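# Ease a crate with a can down the roller lane

## Task

Move the crate along the roller lane until it sits against the stop at the end, arriving gently rather than crashing into the stop, while any can standing on the crate's lid does not slide a long way, is not lifted and does not fall; release the crate once it is in place.

## Robot and tools

Six identical i2rt Big YAM arms (arm1 to arm6) share the scene, each with six joints, a two-finger gripper and a wrist camera (armN_cam_wrist). A fixed room camera, cam_high, also exists. All poses use one scene frame: origin on the floor, +z up, metres. Each arm's foot is fixed; a foot faces along its own +x. Feet: arm1 (-1.190, +0.679, 0.945), arm2 (-0.092, +0.652, 0.739), arm3 (+0.891, +0.695, 0.974) on the +y side; arm4 (+1.507, -0.643, 0.783), arm5 (+0.490, -0.656, 0.936), arm6 (-0.690, -0.674, 0.732) on the -y side. Reach is roughly 1.0 m from the joint1 axis.

The hand point lies between the finger pads, about 1 cm behind the tips. The fingers point along the hand's +z axis and open and close along its y axis. hand_target is the hand pose that the currently held joint targets would give; under load the hand may stop short of it, and the printed hand position can be off, more so at long reach.

Tool move: optional keys arm1 to arm6 plus cameras. Each arm key holds that arm's own object; an arm left out gets nothing new (it may keep pushing toward an old target). Inside an arm's object:
- joints: absolute joint targets by name. joint1_rad -2.879 to 2.879 (base turn, positive counter-clockwise from above, 0 along the foot's +x); joint2_rad 0 to 3.141 (shoulder; 0 upper arm back, larger raises then swings forward); joint3_rad 0 to 3.019 (elbow; 0 folded, larger opens); joint4_rad -1.692 to 1.57 (hand pitch, positive tips fingers up); joint5_rad -1.57 to 1.57 (sideways swing, positive to arm's right); joint6_rad -2.094 to 2.094 (roll, positive clockwise seen from behind); gripper_m 0 to 0.093 metres, the absolute gap between fingertips. Radians throughout.
- target: one list of seven numbers [x, y, z, qw, qx, qy, qz], an absolute hand pose in the scene frame (metres, unit quaternion wxyz). The hand runs a straight line from hand_target toward it. When target is given, joints may contain only gripper_m.
- speed: top speed of that line, 0.002 to 0.5 m/s (default 0.25); turning is capped at twice that in rad/s. Only valid with target.
All motions in one call start together; all hand lines of that call finish together, paced by the slowest. Lines last 0.5 to 10 s, a call at most 15 s. Each control step clips the commanded pose to within 100 mm and 20 degrees of the measured hand; expect errors of a centimetre or more, lag, and overspeed near full stretch. Paths do not avoid obstacles or other arms. cameras: list of camera names, or ["all"]/omitted for all, [] for none.

Tool wait: seconds 0 to 10, plus cameras; commands nothing, returns state and images. zoom_image: camera plus region [x0, y0, x1, y1] in pixels of that camera's last 896x504 image, at most 504 by 504. read_manual gives only licence text. finished_scene(scene) ends the scene irreversibly; after ending scene 1 make no further calls in that reply.

Results: per arm joint_positions, Joint velocities (rad/s, gripper m/s; "within noise" means still), joint torques (N m, arm weight included, noisy; joints 3 and 4 wrap at ±28), hand and hand_target, joint_status and hand_status. Status words: done; off_target (stopped away from target, may still push); time_out (arm holds a nearby target and keeps pushing; on_its_own lists what it then did, and "held at" is a target not a reading); not_followed / "joint command not followed" / "pose unreachable" (a self- and arm-collision check withheld the motion; gripper still acts); limit_stop_at_motor_heat. A "move:" line sums each moved arm, e.g. "move: arm1 done; arm2 time_out". Arms listed "as last shown" were not commanded and repeat old values. The "pictures" line names the image order; images can be slightly older than the state. Camera intrinsics and T_world_to_cam are given per camera and are approximate.

Gripper: gripping a hard part reads up to about 5 mm under its width (some read up to 2 mm over); closed on nothing reads 0 to 0.003. Commanding about 5 mm under the touch reading grips at full force (about 50 to 64 N per pad). To release, command a gap well above the reading.

Cautions: arms keep pushing when blocked and can push hard; sustained pushing, holding loads or stretched poses heats motors (MOTOR HOT at 85 °C, arm collapses at 100 °C for 30 to 60 s). Sending a stuck joint its reported position eases the push. A hard press between two robots, including one gripper closing on another's fingers, fails the scene; the clearance check can be late and ignores fingers, gripper housings and cameras. Don't knock anything out of the work area or to the floor, don't strike fixed or heavy objects, and don't let parts drop or release them while moving. Slow the crate before the stop, keep the can upright on the lid, then open and withdraw. The scene keeps running while you think, holding the last command, and loose objects may occasionally be nudged. Smooth, low-effort motion is preferred.

Each tool is called as a command line: name --argument value for each argument, lists and objects as JSON in quotes; but a table of rows of numbers goes row by row, as --pt "numbers of a row", without its own name.

## Session

move

Scene clock: 0.00 s.
Joint torques (N m): no reading
Heat: arm1: hottest joint6_rad 30 °C; arm2: hottest joint1_rad 36 °C; arm3: hottest joint1_rad 33 °C; arm4: hottest joint2_rad 36 °C; arm5: hottest joint4_rad 30 °C; arm6: hottest joint1_rad 33 °C.
Joint velocities: within noise
arm1.joint_positions: joint1_rad=+0.663 joint2_rad=+0.482 joint3_rad=+1.331 joint4_rad=-1.298 joint5_rad=-0.081 joint6_rad=-0.422 gripper_m=+0.09396
arm1.joint_status: not commanded
arm1.hand: x=-1.0464 y=+0.5489 z=+1.4903 quat_wxyz=(-0.454, -0.141, -0.834, +0.279) (m; scene frame)
arm1.hand_target: x=-1.0487 y=+0.5513 z=+1.5031 quat_wxyz=(-0.464, -0.139, -0.827, +0.286) (m; scene frame)
arm1.hand_status: not commanded
arm2.joint_positions: joint1_rad=+0.158 joint2_rad=+0.620 joint3_rad=+1.382 joint4_rad=-1.370 joint5_rad=+0.131 joint6_rad=-0.260 gripper_m=+0.09396
arm2.joint_status: not commanded
arm2.hand: x=-0.1142 y=+0.4259 z=+1.2702 quat_wxyz=(-0.232, -0.566, -0.677, +0.410) (m; scene frame)
arm2.hand_target: x=-0.1141 y=+0.4283 z=+1.2798 quat_wxyz=(-0.238, -0.563, -0.672, +0.418) (m; scene frame)
arm2.hand_status: not commanded
arm3.joint_positions: joint1_rad=+0.151 joint2_rad=+0.467 joint3_rad=+1.334 joint4_rad=-1.271 joint5_rad=-0.243 joint6_rad=+0.486 gripper_m=+0.09396
arm3.joint_status: not commanded
arm3.hand: x=+0.9701 y=+0.5294 z=+1.5325 quat_wxyz=(-0.540, -0.620, -0.550, +0.147) (m; scene frame)
arm3.hand_target: x=+0.9693 y=+0.5337 z=+1.5426 quat_wxyz=(-0.549, -0.613, -0.547, +0.152) (m; scene frame)
arm3.hand_status: not commanded
arm4.joint_positions: joint1_rad=-0.110 joint2_rad=+0.514 joint3_rad=+1.452 joint4_rad=-1.290 joint5_rad=-0.009 joint6_rad=-0.312 gripper_m=+0.09396
arm4.joint_status: not commanded
arm4.hand: x=+1.4752 y=-0.4572 z=+1.3804 quat_wxyz=(-0.442, +0.695, -0.439, -0.360) (m; scene frame)
arm4.hand_target: x=+1.4755 y=-0.4612 z=+1.3904 quat_wxyz=(-0.450, +0.689, -0.435, -0.366) (m; scene frame)
arm4.hand_status: not commanded
arm5.joint_positions: joint1_rad=+0.141 joint2_rad=+0.633 joint3_rad=+1.459 joint4_rad=-1.331 joint5_rad=-0.112 joint6_rad=-0.267 gripper_m=+0.09396
arm5.joint_status: not commanded
arm5.hand: x=+0.4620 y=-0.4214 z=+1.5051 quat_wxyz=(-0.356, +0.717, -0.479, -0.361) (m; scene frame)
arm5.hand_target: x=+0.4623 y=-0.4244 z=+1.5138 quat_wxyz=(-0.363, +0.713, -0.476, -0.367) (m; scene frame)
arm5.hand_status: not commanded
arm6.joint_positions: joint1_rad=+0.354 joint2_rad=+0.649 joint3_rad=+1.337 joint4_rad=-1.150 joint5_rad=-0.146 joint6_rad=+0.243 gripper_m=+0.09396
arm6.joint_status: not commanded
arm6.hand: x=-0.8316 y=-0.4357 z=+1.2788 quat_wxyz=(-0.173, +0.679, -0.508, -0.500) (m; scene frame)
arm6.hand_target: x=-0.8307 y=-0.4379 z=+1.2886 quat_wxyz=(-0.177, +0.676, -0.504, -0.508) (m; scene frame)
arm6.hand_status: not commanded
pictures: arm1_cam_wrist, arm2_cam_wrist, arm3_cam_wrist, arm4_cam_wrist, arm5_cam_wrist, arm6_cam_wrist, cam_high

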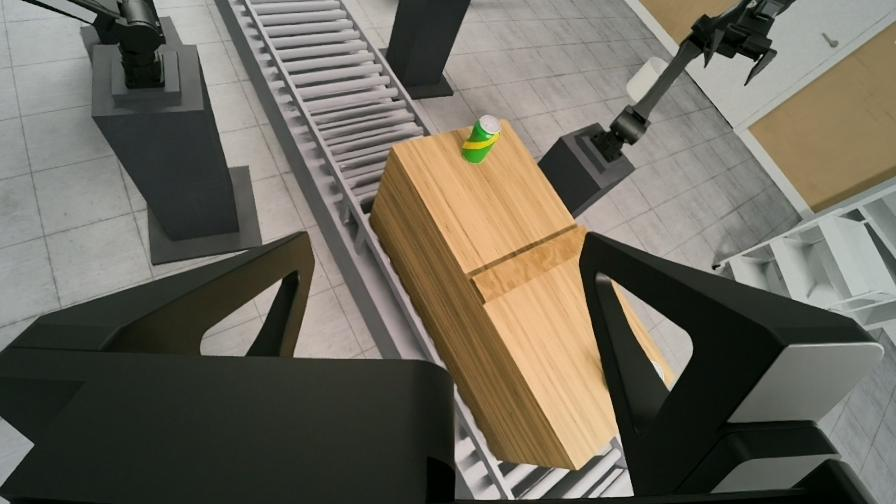

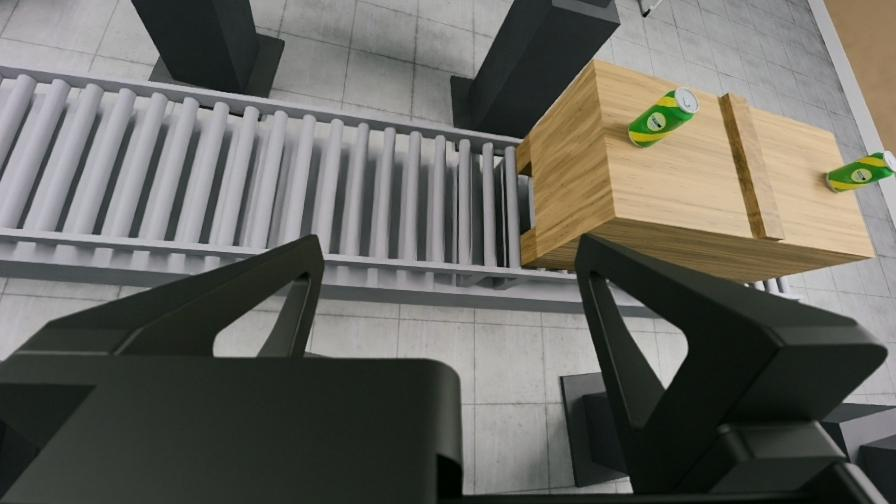

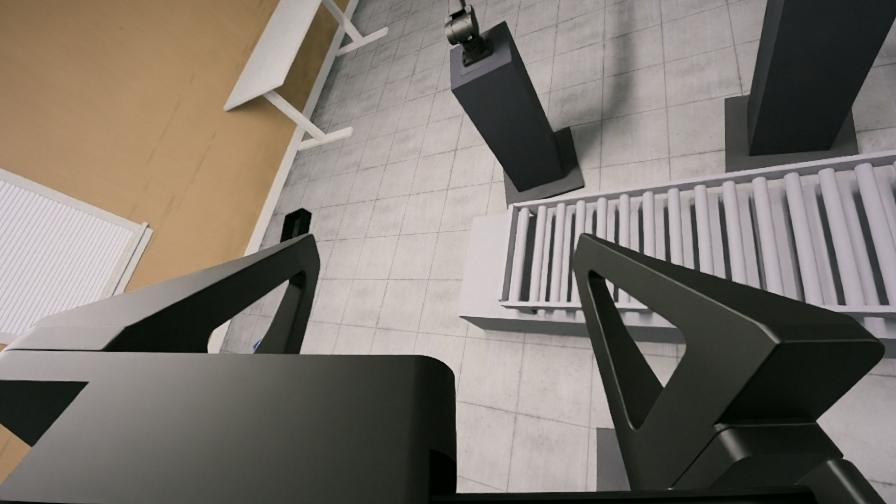

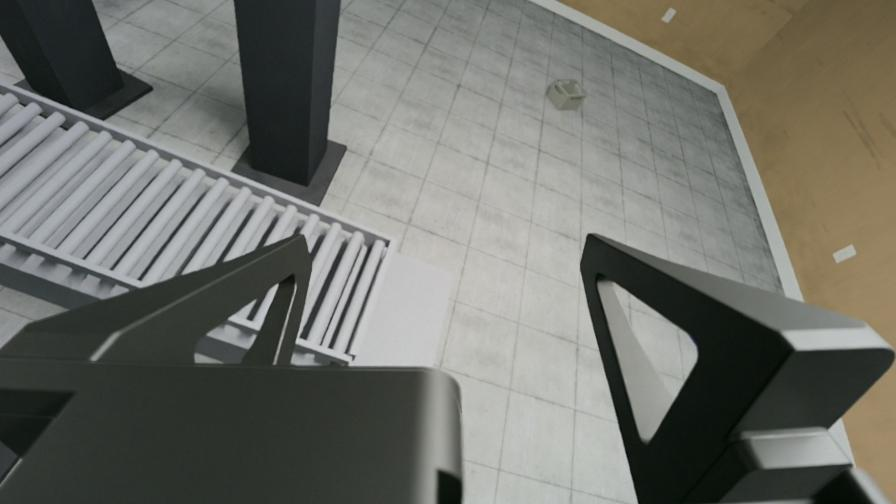

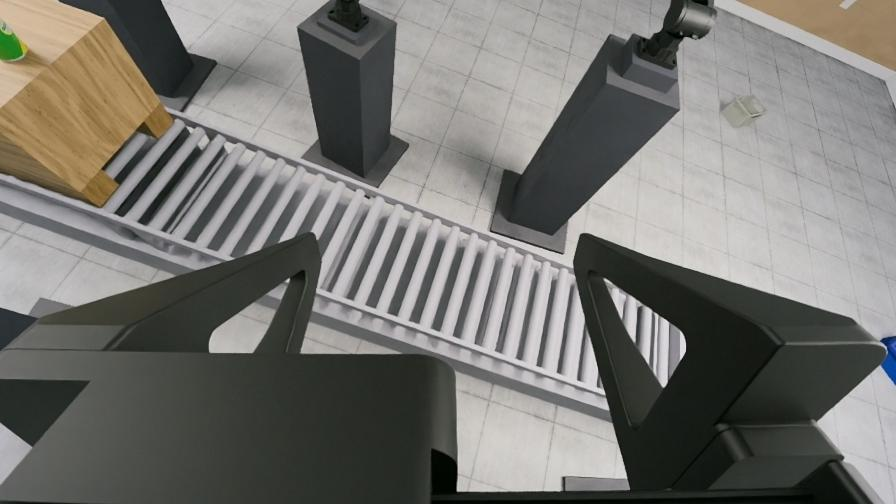

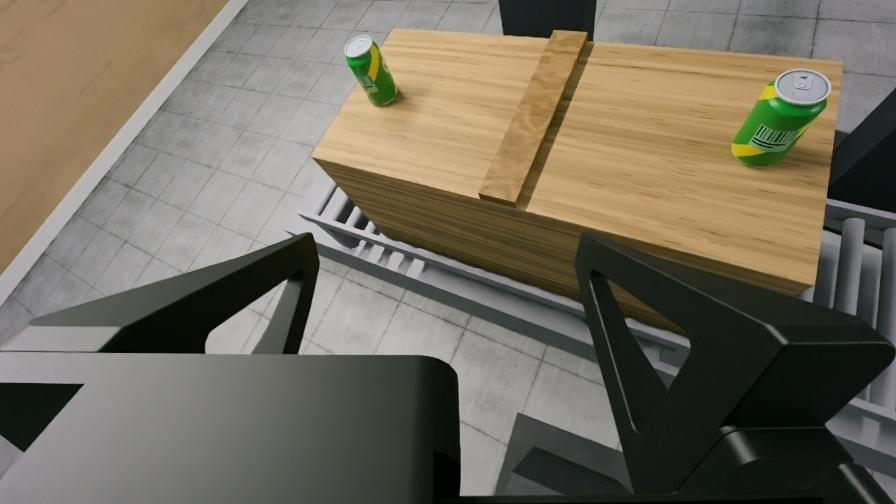

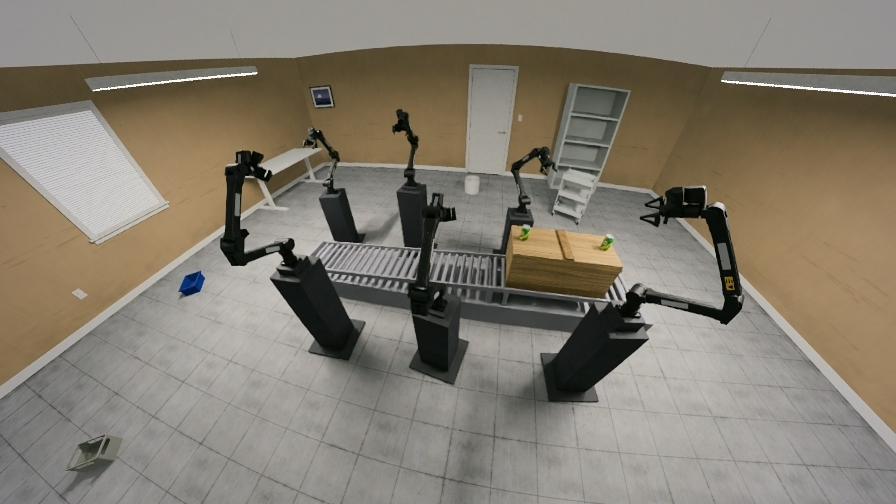

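zoom_image --camera "arm4_cam_wrist" --region '[0, 80, 504, 420]'

zoom_image --camera "arm6_cam_wrist" --region '[290, 0, 790, 320]'

zoom_image --camera "cam_high" --region '[280, 200, 680, 360]'

zoom_image --camera "arm2_cam_wrist" --region '[440, 50, 896, 340]'

zoom_image --camera "arm1_cam_wrist" --region '[350, 90, 700, 504]'

zoom_image --camera "arm3_cam_wrist" --region '[440, 140, 896, 380]'

Scaled by 1.000.

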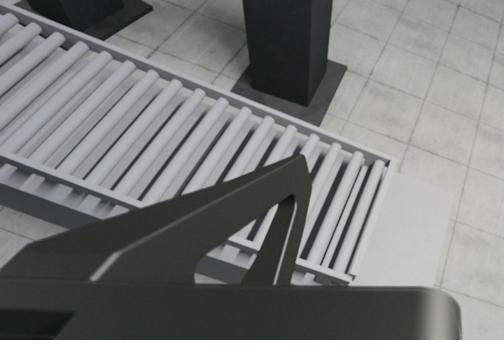

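Scaled by 1.008 from the camera's 896x504 image, which has a finer 1280x720 frame.

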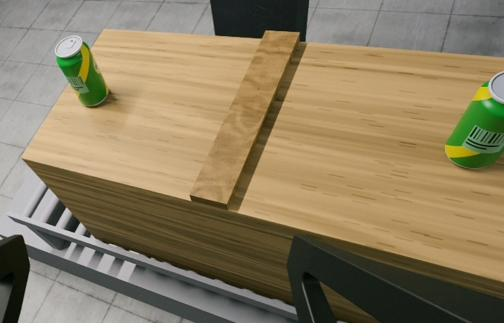

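Scaled by 1.260 from the camera's 896x504 image, which has a finer 1280x720 frame.

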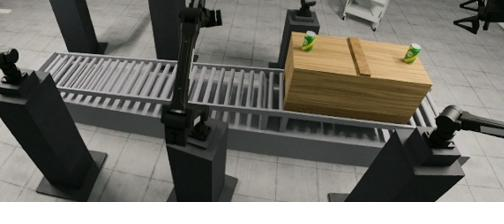

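Scaled by 1.105 from the camera's 896x504 image, which has a finer 1280x720 frame.

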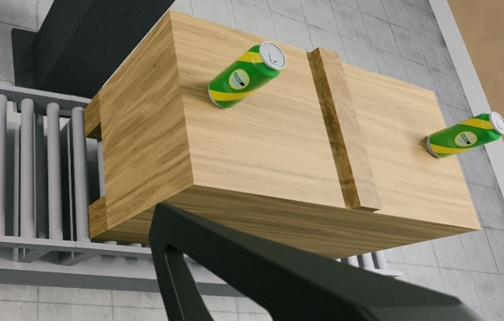

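Scaled by 1.217 from the camera's 896x504 image, which has a finer 1280x720 frame.

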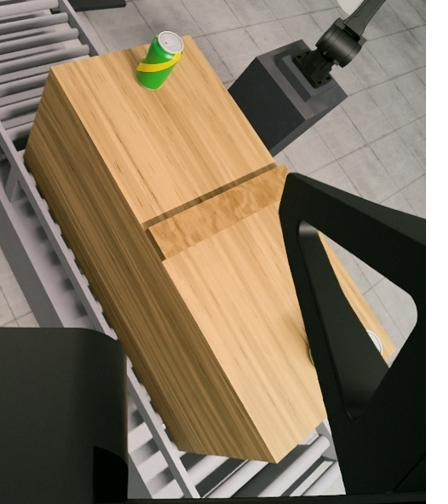

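Scaled by 1.105 from the camera's 896x504 image, which has a finer 1280x720 frame.

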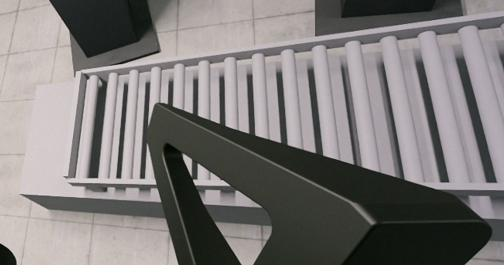

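move --arm6 '{"target":[-0.975,-0.14,1.08,0,0.7071,-0.7071,0],"speed":0.15}' --cameras '["arm6_cam_wrist","cam_high","arm1_cam_wrist"]'

Scene clock: 78.10 s.
Joint torques (N m): arm1=[0.67 5.89 9.32 1.63 -0.02 0.04] | arm2=[-0.56 2.73 8.68 1.89 -0.02 -0.01] | arm3=[-0.56 4.31 10.25 1.95 0.01 -0.11] | arm4=[-0.62 2.43 7.49 2.84 -0.01 -0.03] | arm5=[-0.67 2.9 10.15 2.15 -0.06 0.01] | arm6=[0.73 -20.25 13.72 0.43 -0.05 0.04]
Heat: arm1: hottest joint3_rad 30 °C; arm2: hottest joint1_rad 35 °C; arm3: hottest joint3_rad 40 °C; arm4: hottest joint2_rad 36 °C; arm5: hottest joint3_rad 35 °C; arm6: hottest joint3_rad 37 °C.
move: arm6 off_target
Joint velocities: within noise
arm1, arm2, arm3, arm4, arm5: as last shown
arm6.joint_positions: joint1_rad=+0.403 joint2_rad=+1.836 joint3_rad=+2.119 joint4_rad=-1.678 joint5_rad=-0.003 joint6_rad=+0.472 gripper_m=+0.09396
arm6.joint_status: not commanded
arm6.hand: x=-0.9692 y=-0.1473 z=+1.0741 quat_wxyz=(-0.028, +0.709, -0.700, -0.084) (m; scene frame)
arm6.hand_target: x=-0.9746 y=-0.1406 z=+1.0794 quat_wxyz=(-0.029, +0.704, -0.704, -0.091) (m; scene frame)
arm6.hand_status: off_target (0.011 m and 10.2 deg from the pose sent, 0.384 m and 65.8 deg at the start; a joint's target at an end of its range on 48 of 144 steps)
pictures: arm1_cam_wrist, arm6_cam_wrist, cam_high
camera_calibration:
arm6_cam_wrist: T_world_to_cam=[[0.996492, 0.0264707, -0.0793938, 1.05425], [0.0598667, -0.888369, 0.45521, -0.561212], [-0.0584813, -0.458366, -0.886837, 0.95465], [0, 0, 0, 1]] pos_world=[-0.961128, -0.0888908, 1.18579]

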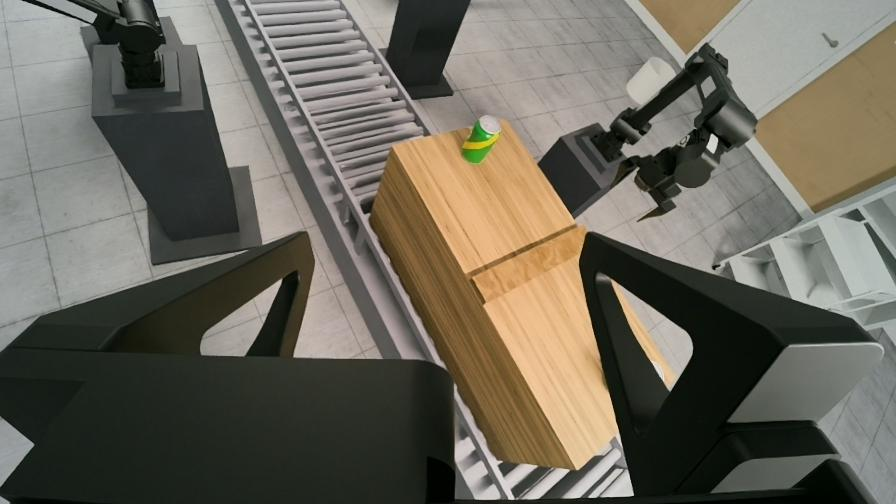

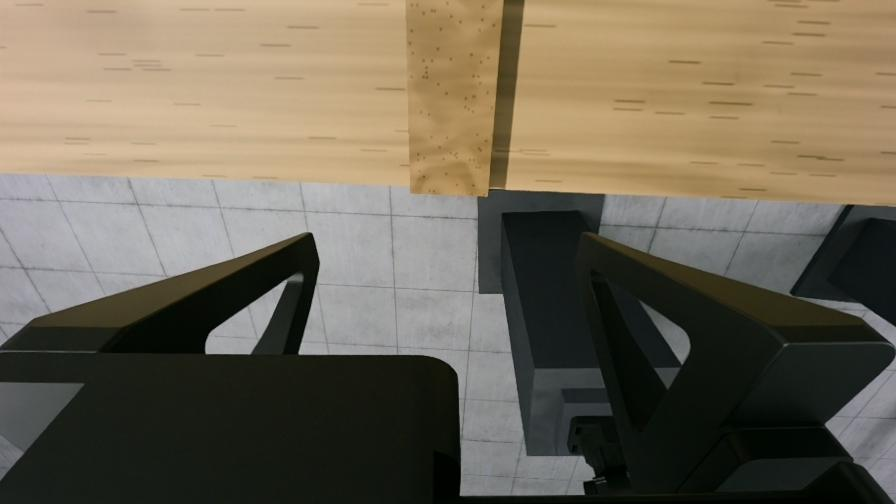

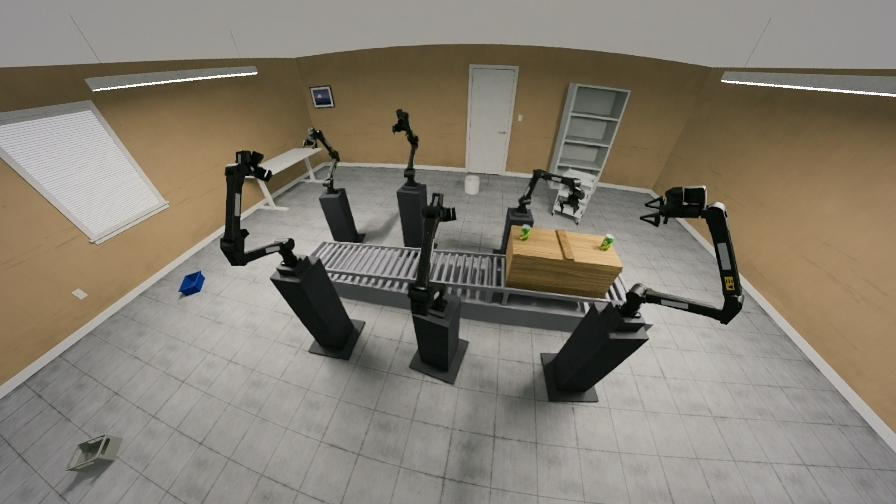

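move --arm6 '{"target":[-0.98,-0.13,0.945,0,0.7071,-0.7071,0],"speed":0.1}' --cameras '["arm6_cam_wrist"]'

Scene clock: 89.20 s.
Joint torques (N m): arm1=[0.62 6.18 9.39 1.62 -0.01 0.06] | arm2=[-0.26 2.61 8.62 1.87 -0.02 -0.02] | arm3=[-0.32 4.37 10.19 1.89 0 -0.11] | arm4=[-0.67 2.49 7.51 2.86 0 -0.04] | arm5=[-0.62 2.9 10.17 2.15 -0.06 0.01] | arm6=[0.73 -22.07 9.33 0.94 -0.09 0.04]
Heat: arm1: hottest joint3_rad 30 °C; arm2: hottest joint1_rad 35 °C; arm3: hottest joint3_rad 41 °C; arm4: hottest joint2_rad 36 °C; arm5: hottest joint3_rad 36 °C; arm6: hottest joint3_rad 37 °C.
move: arm6 off_target
Joint velocities: within noise
arm1, arm2, arm3, arm4, arm5: as last shown
arm6.joint_positions: joint1_rad=+0.403 joint2_rad=+1.954 joint3_rad=+2.008 joint4_rad=-1.606 joint5_rad=-0.003 joint6_rad=+0.473 gripper_m=+0.09396
arm6.joint_status: not commanded
arm6.hand: x=-0.9762 y=-0.1328 z=+0.9625 quat_wxyz=(-0.004, +0.711, -0.703, -0.010) (m; scene frame)
arm6.hand_target: x=-0.9798 y=-0.1304 z=+0.9450 quat_wxyz=(+0.000, +0.707, -0.707, +0.000) (m; scene frame)
arm6.hand_status: off_target (0.018 m and 1.4 deg from the pose sent, 0.130 m and 10.2 deg at the start)
pictures: arm6_cam_wrist
camera_calibration:
arm6_cam_wrist: T_world_to_cam=[[0.999775, 0.0186714, -0.0100485, 0.987435], [0.0210479, -0.816579, 0.57685, -0.642614], [0.00256521, -0.576932, -0.816788, 0.838398], [0, 0, 0, 1]] pos_world=[-0.975838, -0.0594836, 1.06541]

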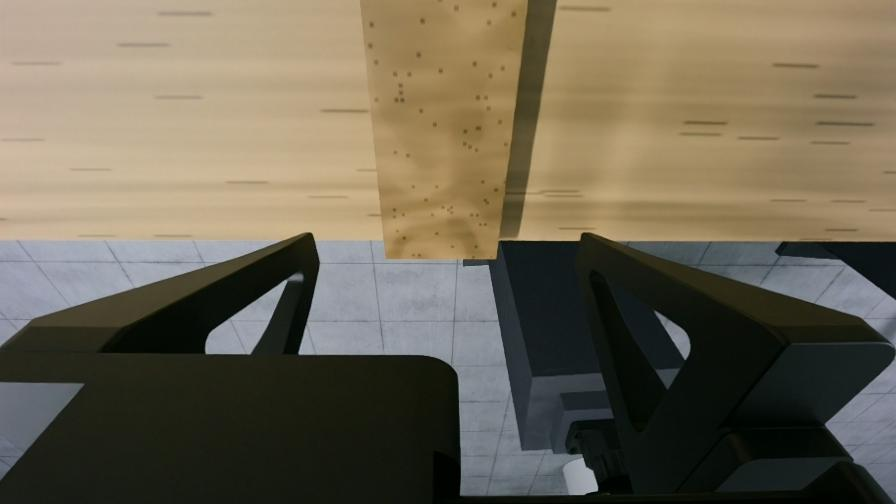

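move --arm6 '{"target":[-0.985,-0.125,0.885,0,0.7071,-0.7071,0],"speed":0.06}' --cameras '["arm6_cam_wrist"]'

Scene clock: 106.23 s.
Joint torques (N m): arm1=[0.44 6.01 9.32 1.69 0 0.06] | arm2=[-0.21 2.73 8.68 1.88 0.02 -0.01] | arm3=[-0.44 4.66 10.32 1.94 -0.01 -0.1] | arm4=[-0.67 2.49 7.51 2.85 -0.01 -0.04] | arm5=[-0.67 2.9 10.17 2.14 -0.06 0.01] | arm6=[1.08 -22.01 9.09 0.96 -0.08 0.04]
Heat: arm1: hottest joint3_rad 31 °C; arm2: hottest joint1_rad 35 °C; arm3: hottest joint3_rad 41 °C; arm4: hottest joint2_rad 36 °C; arm5: hottest joint3_rad 36 °C; arm6: hottest joint2_rad 35 °C.
move: arm6 off_target
Joint velocities: within noise
arm1, arm2, arm3, arm4, arm5: as last shown
arm6.joint_positions: joint1_rad=+0.403 joint2_rad=+1.979 joint3_rad=+1.899 joint4_rad=-1.466 joint5_rad=-0.003 joint6_rad=+0.477 gripper_m=+0.09396
arm6.joint_status: not commanded
arm6.hand: x=-0.9800 y=-0.1249 z=+0.9060 quat_wxyz=(-0.005, +0.710, -0.705, -0.012) (m; scene frame)
arm6.hand_target: x=-0.9846 y=-0.1256 z=+0.8853 quat_wxyz=(+0.000, +0.707, -0.707, +0.000) (m; scene frame)
arm6.hand_status: off_target (0.022 m and 1.6 deg from the pose sent, 0.078 m and 1.4 deg at the start)
pictures: arm6_cam_wrist
camera_calibration:
arm6_cam_wrist: T_world_to_cam=[[0.999809, 0.0150222, -0.0125193, 0.992366], [0.0194854, -0.819304, 0.573028, -0.601821], [-0.00164893, -0.573162, -0.81944, 0.795564], [0, 0, 0, 1]] pos_world=[-0.979138, -0.0519942, 1.0092]

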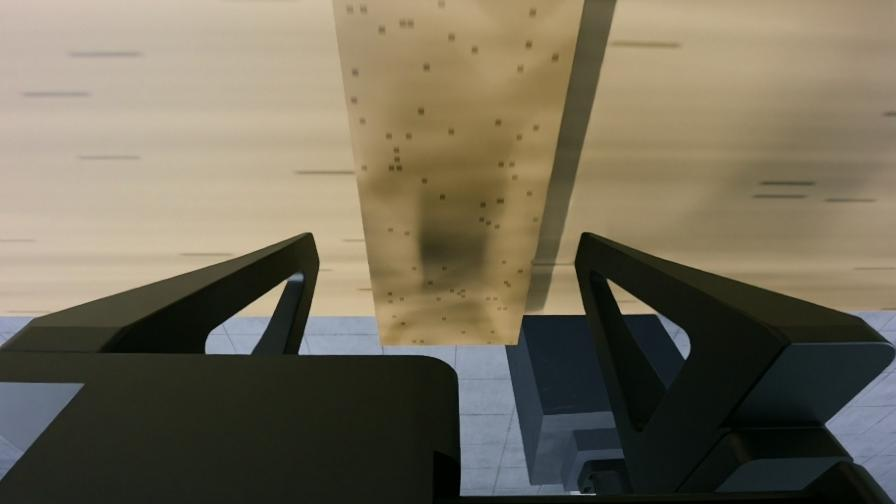

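move --arm6 '{"target":[-0.985,-0.128,0.870,0,0.7071,-0.7071,0],"speed":0.04}' --cameras '["arm6_cam_wrist"]'

Scene clock: 113.57 s.
Joint torques (N m): arm1=[0.38 6.07 9.29 1.63 -0.01 0.04] | arm2=[-0.21 2.37 8.8 1.98 -0.01 0.02] | arm3=[-0.5 4.54 10.24 1.84 0 -0.1] | arm4=[-0.5 2.55 7.51 2.84 -0.02 -0.03] | arm5=[-0.62 2.84 10.17 2.14 -0.06 0.01] | arm6=[1.26 -22.07 8.84 0.96 -0.08 0.05]
Heat: arm1: hottest joint3_rad 31 °C; arm2: hottest joint1_rad 35 °C; arm3: hottest joint3_rad 41 °C; arm4: hottest joint2_rad 36 °C; arm5: hottest joint3_rad 37 °C; arm6: hottest joint2_rad 36 °C.
move: arm6 off_target
Joint velocities: within noise
arm1, arm2, arm3, arm4, arm5: as last shown
arm6.joint_positions: joint1_rad=+0.403 joint2_rad=+1.979 joint3_rad=+1.859 joint4_rad=-1.426 joint5_rad=-0.003 joint6_rad=+0.479 gripper_m=+0.09396
arm6.joint_status: not commanded
arm6.hand: x=-0.9793 y=-0.1261 z=+0.8907 quat_wxyz=(-0.005, +0.709, -0.705, -0.012) (m; scene frame)
arm6.hand_target: x=-0.9846 y=-0.1285 z=+0.8703 quat_wxyz=(+0.000, +0.707, -0.707, +0.000) (m; scene frame)
arm6.hand_status: off_target (0.022 m and 1.6 deg from the pose sent, 0.036 m and 1.6 deg at the start)
pictures: arm6_cam_wrist
camera_calibration:
arm6_cam_wrist: T_world_to_cam=[[0.999838, 0.0126945, -0.0127331, 0.991415], [0.0176993, -0.819554, 0.572728, -0.595658], [-0.00316499, -0.572861, -0.819646, 0.781101], [0, 0, 0, 1]] pos_world=[-0.97824, -0.0532967, 0.994001]

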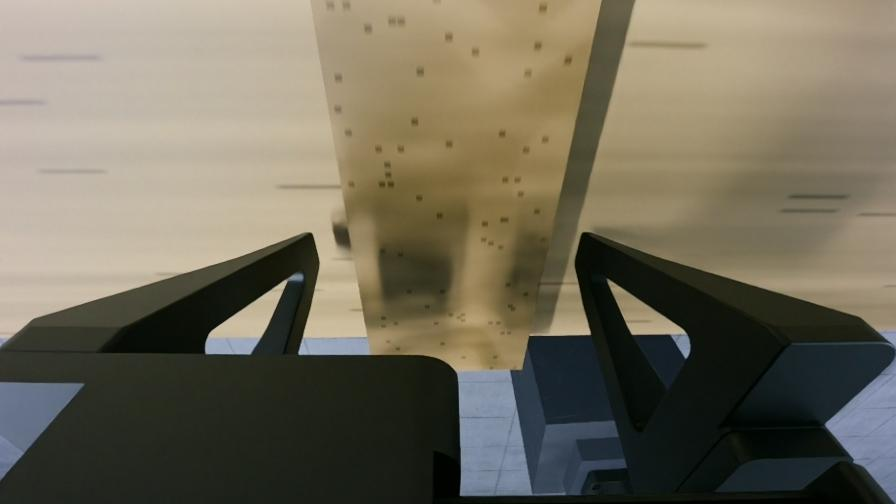

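move --arm6 '{"target":[-0.987,-0.128,0.862,0,0.7071,-0.7071,0],"speed":0.03}' --cameras '["arm6_cam_wrist"]'

move --arm6 '{"joints":{"gripper_m":0.068}}' --cameras '["arm6_cam_wrist"]'

move --arm6 '{"joints":{"gripper_m":0.055}}' --cameras '["arm6_cam_wrist"]'

Scene clock: 119.83 s.
Joint torques (N m): arm1=[0.15 5.95 9.37 1.63 -0.01 0.06] | arm2=[-0.5 2.49 8.76 1.87 -0.02 0.01] | arm3=[-0.38 4.42 10.25 1.88 0.02 -0.12] | arm4=[-0.56 2.55 7.53 2.82 0 -0.04] | arm5=[-0.67 2.9 10.18 2.15 -0.06 0.01] | arm6=[1.38 -21.54 8.81 0.99 -0.07 0.03]
Heat: arm1: hottest joint3_rad 31 °C; arm2: hottest joint1_rad 35 °C; arm3: hottest joint3_rad 42 °C; arm4: hottest joint2_rad 36 °C; arm5: hottest joint3_rad 37 °C; arm6: hottest joint2_rad 37 °C.
move: arm6 off_target
Joint velocities: within noise
arm1, arm2, arm3, arm4, arm5: as last shown
arm6.joint_positions: joint1_rad=+0.405 joint2_rad=+1.979 joint3_rad=+1.847 joint4_rad=-1.408 joint5_rad=-0.003 joint6_rad=+0.482 gripper_m=+0.09396
arm6.joint_status: not commanded
arm6.hand: x=-0.9811 y=-0.1258 z=+0.8863 quat_wxyz=(-0.006, +0.709, -0.705, -0.015) (m; scene frame)
arm6.hand_target: x=-0.9866 y=-0.1287 z=+0.8625 quat_wxyz=(+0.000, +0.707, -0.707, +0.000) (m; scene frame)
arm6.hand_status: off_target (0.025 m and 1.9 deg from the pose sent, 0.030 m and 1.6 deg at the start)
pictures: arm6_cam_wrist
camera_calibration:
arm6_cam_wrist: T_world_to_cam=[[0.999801, 0.0124627, -0.015603, 0.995554], [0.0191228, -0.8226, 0.568299, -0.587892], [-0.00575245, -0.568484, -0.822674, 0.778389], [0, 0, 0, 1]] pos_world=[-0.979635, -0.0535055, 0.989993]

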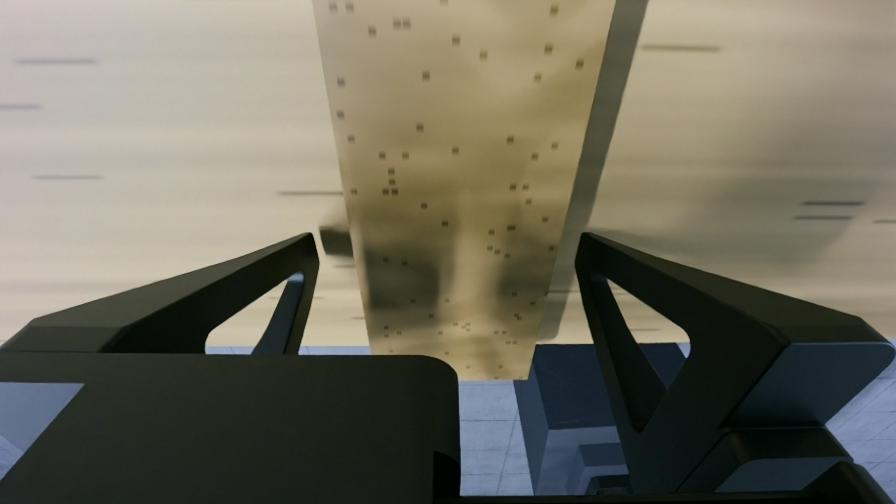

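Scene clock: 120.43 s.
Joint torques (N m): arm1=[0.5 6.07 9.39 1.61 -0.01 0.05] | arm2=[-0.5 2.08 8.81 1.85 -0.03 0] | arm3=[-0.56 4.66 10.24 1.91 0.01 -0.11] | arm4=[-0.56 2.43 7.5 2.86 -0.02 -0.04] | arm5=[-0.62 2.9 10.17 2.14 -0.06 0.01] | arm6=[1.32 -21.48 8.85 0.98 -0.1 0.04]
Heat: arm1: hottest joint3_rad 31 °C; arm2: hottest joint1_rad 35 °C; arm3: hottest joint3_rad 42 °C; arm4: hottest joint2_rad 36 °C; arm5: hottest joint3_rad 37 °C; arm6: hottest joint2_rad 37 °C.
move: arm6 done
Joint velocities: within noise
arm1, arm2, arm3, arm4, arm5: as last shown
arm6.joint_positions: joint1_rad=+0.405 joint2_rad=+1.979 joint3_rad=+1.847 joint4_rad=-1.408 joint5_rad=-0.002 joint6_rad=+0.483 gripper_m=+0.06821
arm6.joint_status: all done
arm6.hand: x=-0.9808 y=-0.1258 z=+0.8861 quat_wxyz=(-0.006, +0.708, -0.706, -0.015) (m; scene frame)
arm6.hand_target: x=-0.9866 y=-0.1286 z=+0.8624 quat_wxyz=(+0.000, +0.707, -0.707, +0.000) (m; scene frame)
arm6.hand_status: not commanded
pictures: arm6_cam_wrist
camera_calibration:
arm6_cam_wrist: T_world_to_cam=[[0.999837, 0.0108093, -0.0144793, 0.994187], [0.017123, -0.822705, 0.56821, -0.589604], [-0.00577023, -0.568366, -0.822756, 0.778213], [0, 0, 0, 1]] pos_world=[-0.979439, -0.0535072, 0.989694]

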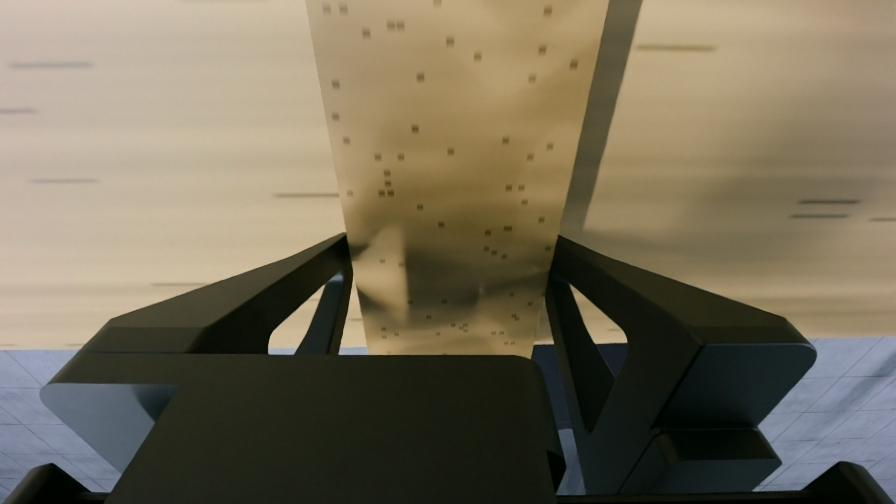

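Scene clock: 120.87 s.
Joint torques (N m): arm1=[0.32 6.07 9.33 1.66 -0.02 0.06] | arm2=[-0.38 2.55 8.76 1.81 0.03 0.02] | arm3=[-0.62 4.6 10.22 1.89 -0.01 -0.11] | arm4=[-0.56 2.43 7.51 2.84 -0.01 -0.03] | arm5=[-0.62 2.9 10.17 2.15 -0.06 0.01] | arm6=[1.38 -21.54 8.96 0.98 -0.33 0.01]
Heat: arm1: hottest joint3_rad 31 °C; arm2: hottest joint1_rad 35 °C; arm3: hottest joint3_rad 42 °C; arm4: hottest joint2_rad 36 °C; arm5: hottest joint3_rad 37 °C; arm6: hottest joint2_rad 37 °C.
move: arm6 off_target
Joint velocities: arm1=[within noise] | arm2=[-0.044 -0.015 -0.002 0.002 0.051 0.007 0] | arm3=[within noise] | arm4=[within noise] | arm5=[within noise] | arm6=[within noise]
arm1, arm2, arm3, arm4, arm5: as last shown
arm6.joint_positions: joint1_rad=+0.405 joint2_rad=+1.979 joint3_rad=+1.846 joint4_rad=-1.408 joint5_rad=+0.003 joint6_rad=+0.486 gripper_m=+0.06281
arm6.joint_status: gripper_m off_target (ended at +0.06284, target +0.05500)
arm6.hand: x=-0.9797 y=-0.1256 z=+0.8856 quat_wxyz=(-0.008, +0.707, -0.707, -0.014) (m; scene frame)
arm6.hand_target: x=-0.9866 y=-0.1286 z=+0.8625 quat_wxyz=(+0.000, +0.707, -0.707, +0.000) (m; scene frame)
arm6.hand_status: not commanded
pictures: arm6_cam_wrist
camera_calibration:
arm6_cam_wrist: T_world_to_cam=[[0.999921, 0.00808546, -0.00959397, 0.988397], [0.0121008, -0.823512, 0.56717, -0.593382], [-0.00331491, -0.567242, -0.823545, 0.781214], [0, 0, 0, 1]] pos_world=[-0.978549, -0.0535117, 0.989396]

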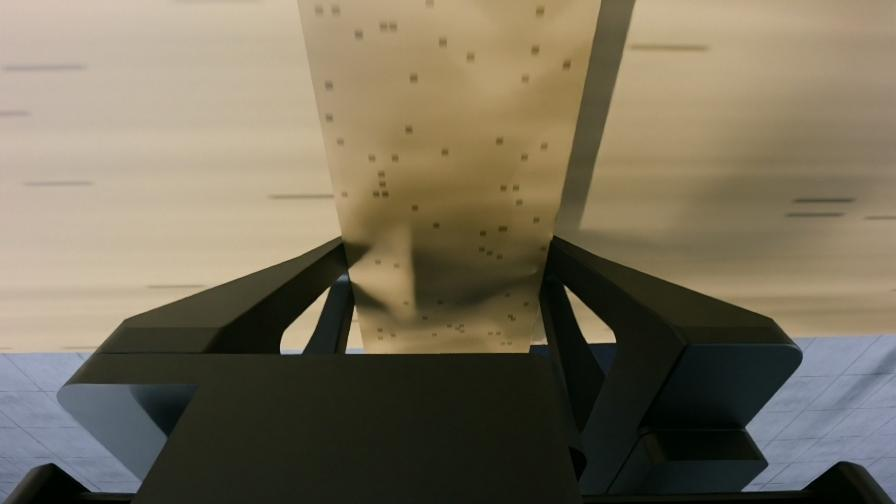

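move --arm6 '{"target":[-0.88,-0.128,0.865,0,0.7071,-0.7071,0],"speed":0.06}' --cameras '["arm6_cam_wrist","cam_high"]'

Scene clock: 129.87 s.
Joint torques (N m): arm1=[0.32 5.95 9.32 1.59 0 0.02] | arm2=[-0.09 2.14 8.81 1.84 -0.01 0.03] | arm3=[-0.62 4.42 10.28 1.89 0 -0.11] | arm4=[-0.67 2.37 7.49 2.84 -0.01 -0.03] | arm5=[-0.67 2.9 10.17 2.15 -0.06 0.01] | arm6=[0.62 -20.6 8.12 0.8 -0.37 -0.14]
Heat: arm1: hottest joint3_rad 31 °C; arm2: hottest joint1_rad 35 °C; arm3: hottest joint3_rad 42 °C; arm4: hottest joint2_rad 36 °C; arm5: hottest joint3_rad 37 °C; arm6: hottest joint2_rad 37 °C.
move: arm6 off_target
Joint velocities: within noise
arm1.joint_positions: joint1_rad=+0.663 joint2_rad=+0.482 joint3_rad=+1.331 joint4_rad=-1.298 joint5_rad=-0.081 joint6_rad=-0.422 gripper_m=+0.09396
arm1.joint_status: not commanded
arm1.hand: x=-1.0464 y=+0.5489 z=+1.4903 quat_wxyz=(-0.454, -0.141, -0.834, +0.279) (m; scene frame)
arm1.hand_target: x=-1.0487 y=+0.5513 z=+1.5031 quat_wxyz=(-0.464, -0.139, -0.827, +0.286) (m; scene frame)
arm1.hand_status: not commanded
arm2.joint_positions: joint1_rad=+0.158 joint2_rad=+0.620 joint3_rad=+1.382 joint4_rad=-1.370 joint5_rad=+0.131 joint6_rad=-0.260 gripper_m=+0.09396
arm2.joint_status: not commanded
arm2.hand: x=-0.1142 y=+0.4259 z=+1.2702 quat_wxyz=(-0.232, -0.566, -0.677, +0.410) (m; scene frame)
arm2.hand_target: x=-0.1141 y=+0.4283 z=+1.2798 quat_wxyz=(-0.238, -0.563, -0.672, +0.418) (m; scene frame)
arm2.hand_status: not commanded
arm3.joint_positions: joint1_rad=+0.151 joint2_rad=+0.467 joint3_rad=+1.334 joint4_rad=-1.271 joint5_rad=-0.243 joint6_rad=+0.486 gripper_m=+0.09396
arm3.joint_status: not commanded
arm3.hand: x=+0.9701 y=+0.5294 z=+1.5325 quat_wxyz=(-0.540, -0.620, -0.550, +0.147) (m; scene frame)
arm3.hand_target: x=+0.9693 y=+0.5337 z=+1.5426 quat_wxyz=(-0.549, -0.613, -0.547, +0.152) (m; scene frame)
arm3.hand_status: not commanded
arm4.joint_positions: joint1_rad=-0.110 joint2_rad=+0.514 joint3_rad=+1.452 joint4_rad=-1.290 joint5_rad=-0.009 joint6_rad=-0.312 gripper_m=+0.09396
arm4.joint_status: not commanded
arm4.hand: x=+1.4752 y=-0.4572 z=+1.3804 quat_wxyz=(-0.442, +0.695, -0.439, -0.360) (m; scene frame)
arm4.hand_target: x=+1.4755 y=-0.4612 z=+1.3904 quat_wxyz=(-0.450, +0.689, -0.435, -0.366) (m; scene frame)
arm4.hand_status: not commanded
arm5.joint_positions: joint1_rad=+0.141 joint2_rad=+0.633 joint3_rad=+1.459 joint4_rad=-1.331 joint5_rad=-0.112 joint6_rad=-0.267 gripper_m=+0.09396
arm5.joint_status: not commanded
arm5.hand: x=+0.4620 y=-0.4214 z=+1.5051 quat_wxyz=(-0.356, +0.717, -0.479, -0.361) (m; scene frame)
arm5.hand_target: x=+0.4623 y=-0.4244 z=+1.5138 quat_wxyz=(-0.363, +0.713, -0.476, -0.367) (m; scene frame)
arm5.hand_status: not commanded
arm6.joint_positions: joint1_rad=+0.251 joint2_rad=+1.873 joint3_rad=+1.680 joint4_rad=-1.347 joint5_rad=+0.004 joint6_rad=+0.336 gripper_m=+0.06281
arm6.joint_status: not commanded
arm6.hand: x=-0.8793 y=-0.1242 z=+0.8839 quat_wxyz=(-0.011, +0.705, -0.709, -0.013) (m; scene frame)
arm6.hand_target: x=-0.8798 y=-0.1283 z=+0.8652 quat_wxyz=(+0.000, +0.707, -0.707, +0.000) (m; scene frame)
arm6.hand_status: off_target (0.019 m and 2.0 deg from the pose sent, 0.102 m and 1.8 deg at the start)
pictures: arm6_cam_wrist, cam_high
camera_calibration:
arm6_cam_wrist: T_world_to_cam=[[0.999983, 0.0030229, -0.00495167, 0.883397], [0.0052928, -0.824859, 0.565314, -0.59698], [-0.00237554, -0.565331, -0.824861, 0.783214], [0, 0, 0, 1]] pos_world=[-0.878362, -0.0523196, 0.987898]

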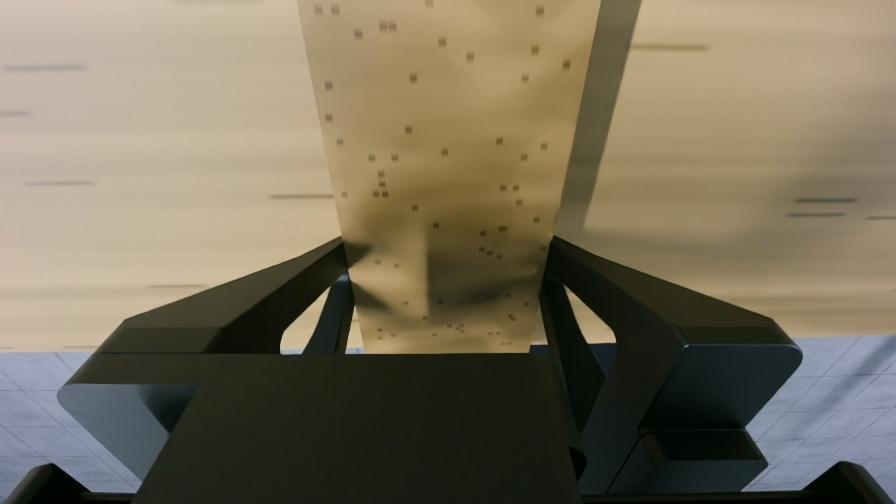

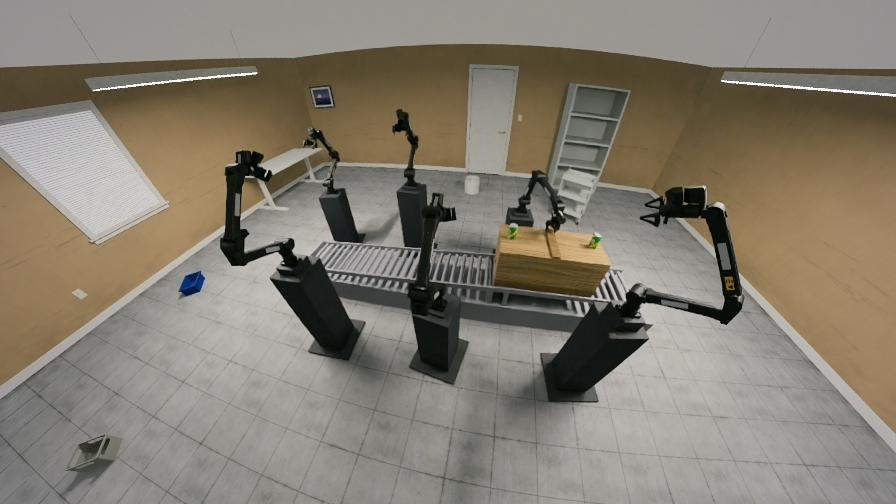

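move --arm6 '{"target":[-0.42,-0.128,0.865,0,0.7071,-0.7071,0],"speed":0.07}' --arm2 '{"target":[-0.42,0.15,1.10,0,0.7071,0.7071,0],"speed":0.15}' --cameras '["arm6_cam_wrist","cam_high","arm2_cam_wrist"]'

Scene clock: 144.57 s.
Joint torques (N m): arm1=[0.5 5.66 9.32 1.69 -0.02 0.03] | arm2=[-1.44 -15.38 11.86 0.28 0.06 -0.03] | arm3=[-0.5 4.31 10.21 1.83 0.02 -0.11] | arm4=[-0.56 2.43 7.45 2.81 -0.01 -0.05] | arm5=[-0.67 2.9 10.17 2.15 -0.06 0.01] | arm6=[3.19 -22.07 10.04 -1.62 1.07 0.1]
Heat: arm1: hottest joint3_rad 31 °C; arm2: hottest joint1_rad 35 °C; arm3: hottest joint3_rad 42 °C; arm4: hottest joint2_rad 36 °C; arm5: hottest joint3_rad 37 °C; arm6: hottest joint2_rad 37 °C.
move: arm2 off_target; arm6 off_target
Joint velocities: within noise
arm1, arm3, arm4, arm5: as last shown
arm2.joint_positions: joint1_rad=-0.392 joint2_rad=+1.824 joint3_rad=+2.114 joint4_rad=-1.670 joint5_rad=-0.008 joint6_rad=-0.577 gripper_m=+0.09396
arm2.joint_status: not commanded
arm2.hand: x=-0.4080 y=+0.1529 z=+1.0927 quat_wxyz=(-0.024, -0.700, -0.707, +0.099) (m; scene frame)
arm2.hand_target: x=-0.4195 y=+0.1507 z=+1.0992 quat_wxyz=(-0.023, -0.703, -0.702, +0.107) (m; scene frame)
arm2.hand_status: off_target (0.014 m and 11.7 deg from the pose sent, 0.446 m and 57.0 deg at the start; a joint's target at an end of its range on 76 of 223 steps)
arm6.joint_positions: joint1_rad=-0.572 joint2_rad=+1.959 joint3_rad=+1.789 joint4_rad=-1.329 joint5_rad=-0.028 joint6_rad=-0.481 gripper_m=+0.06281
arm6.joint_status: not commanded
arm6.hand: x=-0.4016 y=-0.1238 z=+0.8785 quat_wxyz=(-0.032, +0.703, -0.710, -0.024) (m; scene frame)
arm6.hand_target: x=-0.4194 y=-0.1281 z=+0.8657 quat_wxyz=(-0.001, +0.708, -0.707, +0.000) (m; scene frame)
arm6.hand_status: off_target (0.023 m and 4.6 deg from the pose sent, 0.460 m and 2.0 deg at the start)
pictures: arm2_cam_wrist, arm6_cam_wrist, cam_high
camera_calibration:
arm2_cam_wrist: T_world_to_cam=[[-0.993776, -0.024474, 0.108677, -0.522594], [0.0259048, 0.898053, 0.439124, -0.602444], [-0.108344, 0.439207, -0.891829, 0.990207], [0, 0, 0, 1]] pos_world=[-0.396452, 0.0933306, 1.20444]
arm6_cam_wrist: T_world_to_cam=[[0.999951, -0.00169764, 0.00978051, 0.392033], [-0.00659496, -0.850011, 0.526724, -0.570098], [0.00741935, -0.526762, -0.84998, 0.810856], [0, 0, 0, 1]] pos_world=[-0.40179, -0.0567962, 0.985661]

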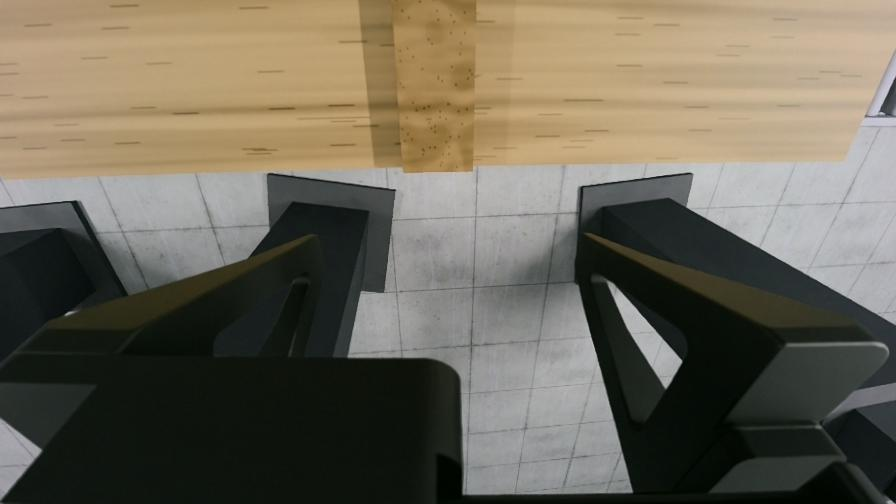

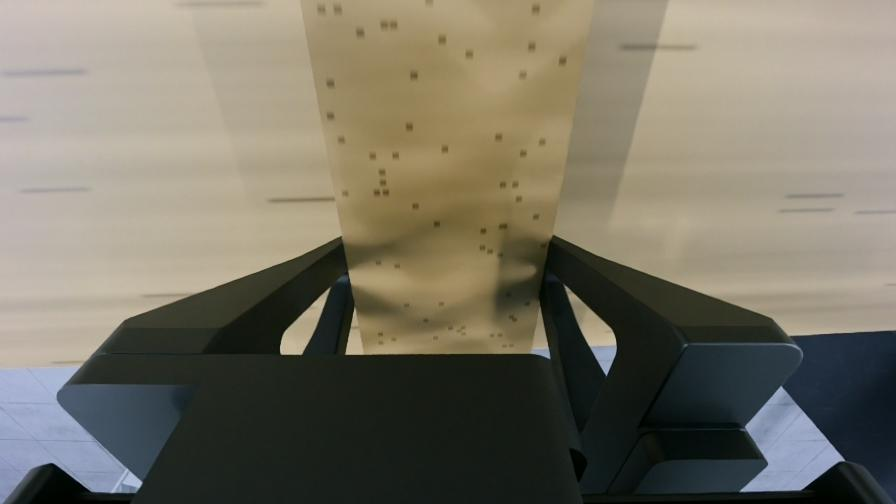

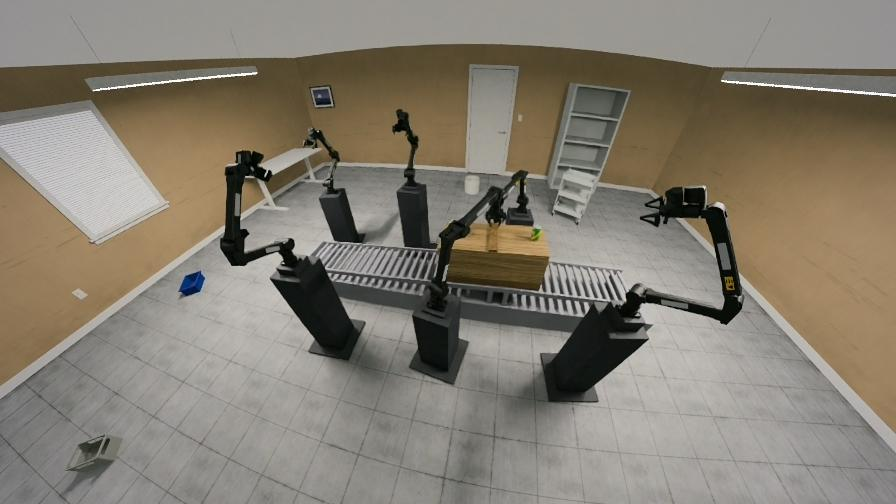

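move --arm2 '{"target":[-0.425,0.128,0.94,0,0.7071,0.7071,0],"speed":0.1}' --cameras '["arm2_cam_wrist","arm6_cam_wrist"]'

Scene clock: 154.67 s.
Joint torques (N m): arm1=[0.03 5.77 9.31 1.61 -0.02 0.06] | arm2=[-0.5 -17.44 8.49 0.72 0.08 0.04] | arm3=[-0.44 4.42 10.28 1.92 0.01 -0.11] | arm4=[-0.62 2.32 7.45 2.86 0 -0.06] | arm5=[-0.62 2.9 10.18 2.14 -0.06 0.01] | arm6=[3.19 -22.12 10.04 -1.62 1.07 0.1]
Heat: arm1: hottest joint3_rad 31 °C; arm2: hottest joint3_rad 37 °C; arm3: hottest joint3_rad 42 °C; arm4: hottest joint2_rad 36 °C; arm5: hottest joint3_rad 37 °C; arm6: hottest joint2_rad 38 °C.
move: arm2 off_target
Joint velocities: within noise
arm1, arm3, arm4, arm5, arm6: as last shown
arm2.joint_positions: joint1_rad=-0.392 joint2_rad=+1.991 joint3_rad=+1.999 joint4_rad=-1.585 joint5_rad=-0.007 joint6_rad=-0.575 gripper_m=+0.09396
arm2.joint_status: not commanded
arm2.hand: x=-0.4223 y=+0.1317 z=+0.9511 quat_wxyz=(-0.003, -0.704, -0.710, +0.004) (m; scene frame)
arm2.hand_target: x=-0.4248 y=+0.1282 z=+0.9401 quat_wxyz=(+0.000, -0.707, -0.707, +0.000) (m; scene frame)
arm2.hand_status: off_target (0.012 m and 0.7 deg from the pose sent, 0.156 m and 11.7 deg at the start)
pictures: arm2_cam_wrist, arm6_cam_wrist
camera_calibration:
arm2_cam_wrist: T_world_to_cam=[[-0.999509, -0.0313317, 0.000246009, -0.420325], [-0.0253453, 0.813105, 0.581565, -0.666845], [-0.0184214, 0.581273, -0.8135, 0.816504], [0, 0, 0, 1]] pos_world=[-0.421979, 0.0544332, 1.05214]
arm6_cam_wrist: T_world_to_cam=[[0.999951, -0.00169764, 0.00978051, 0.392033], [-0.00659496, -0.850011, 0.526724, -0.570098], [0.00741935, -0.526762, -0.84998, 0.810856], [0, 0, 0, 1]] pos_world=[-0.40179, -0.0567962, 0.985661]

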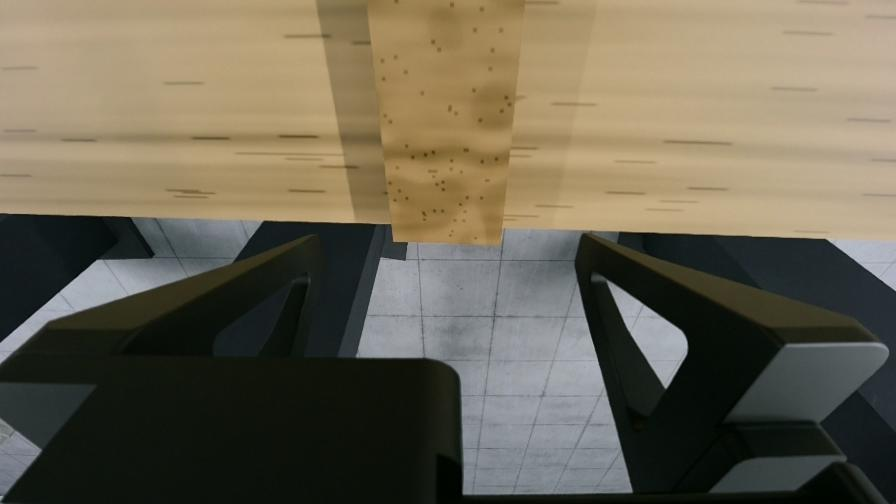

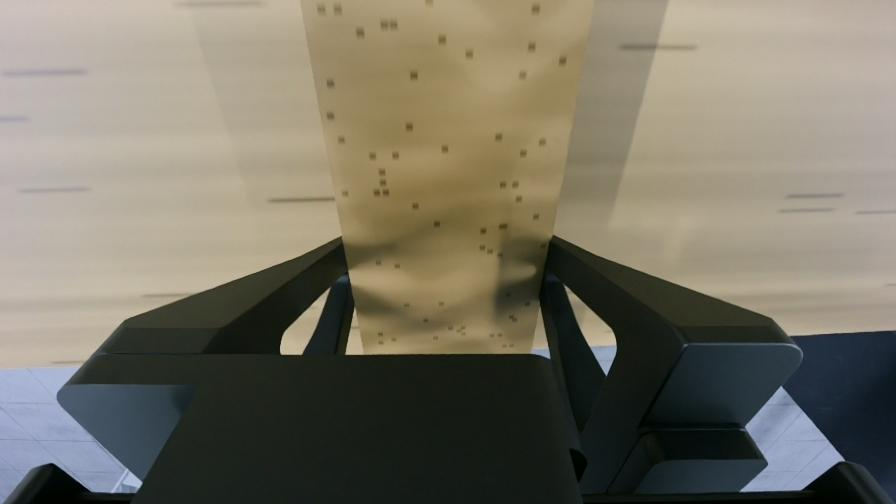

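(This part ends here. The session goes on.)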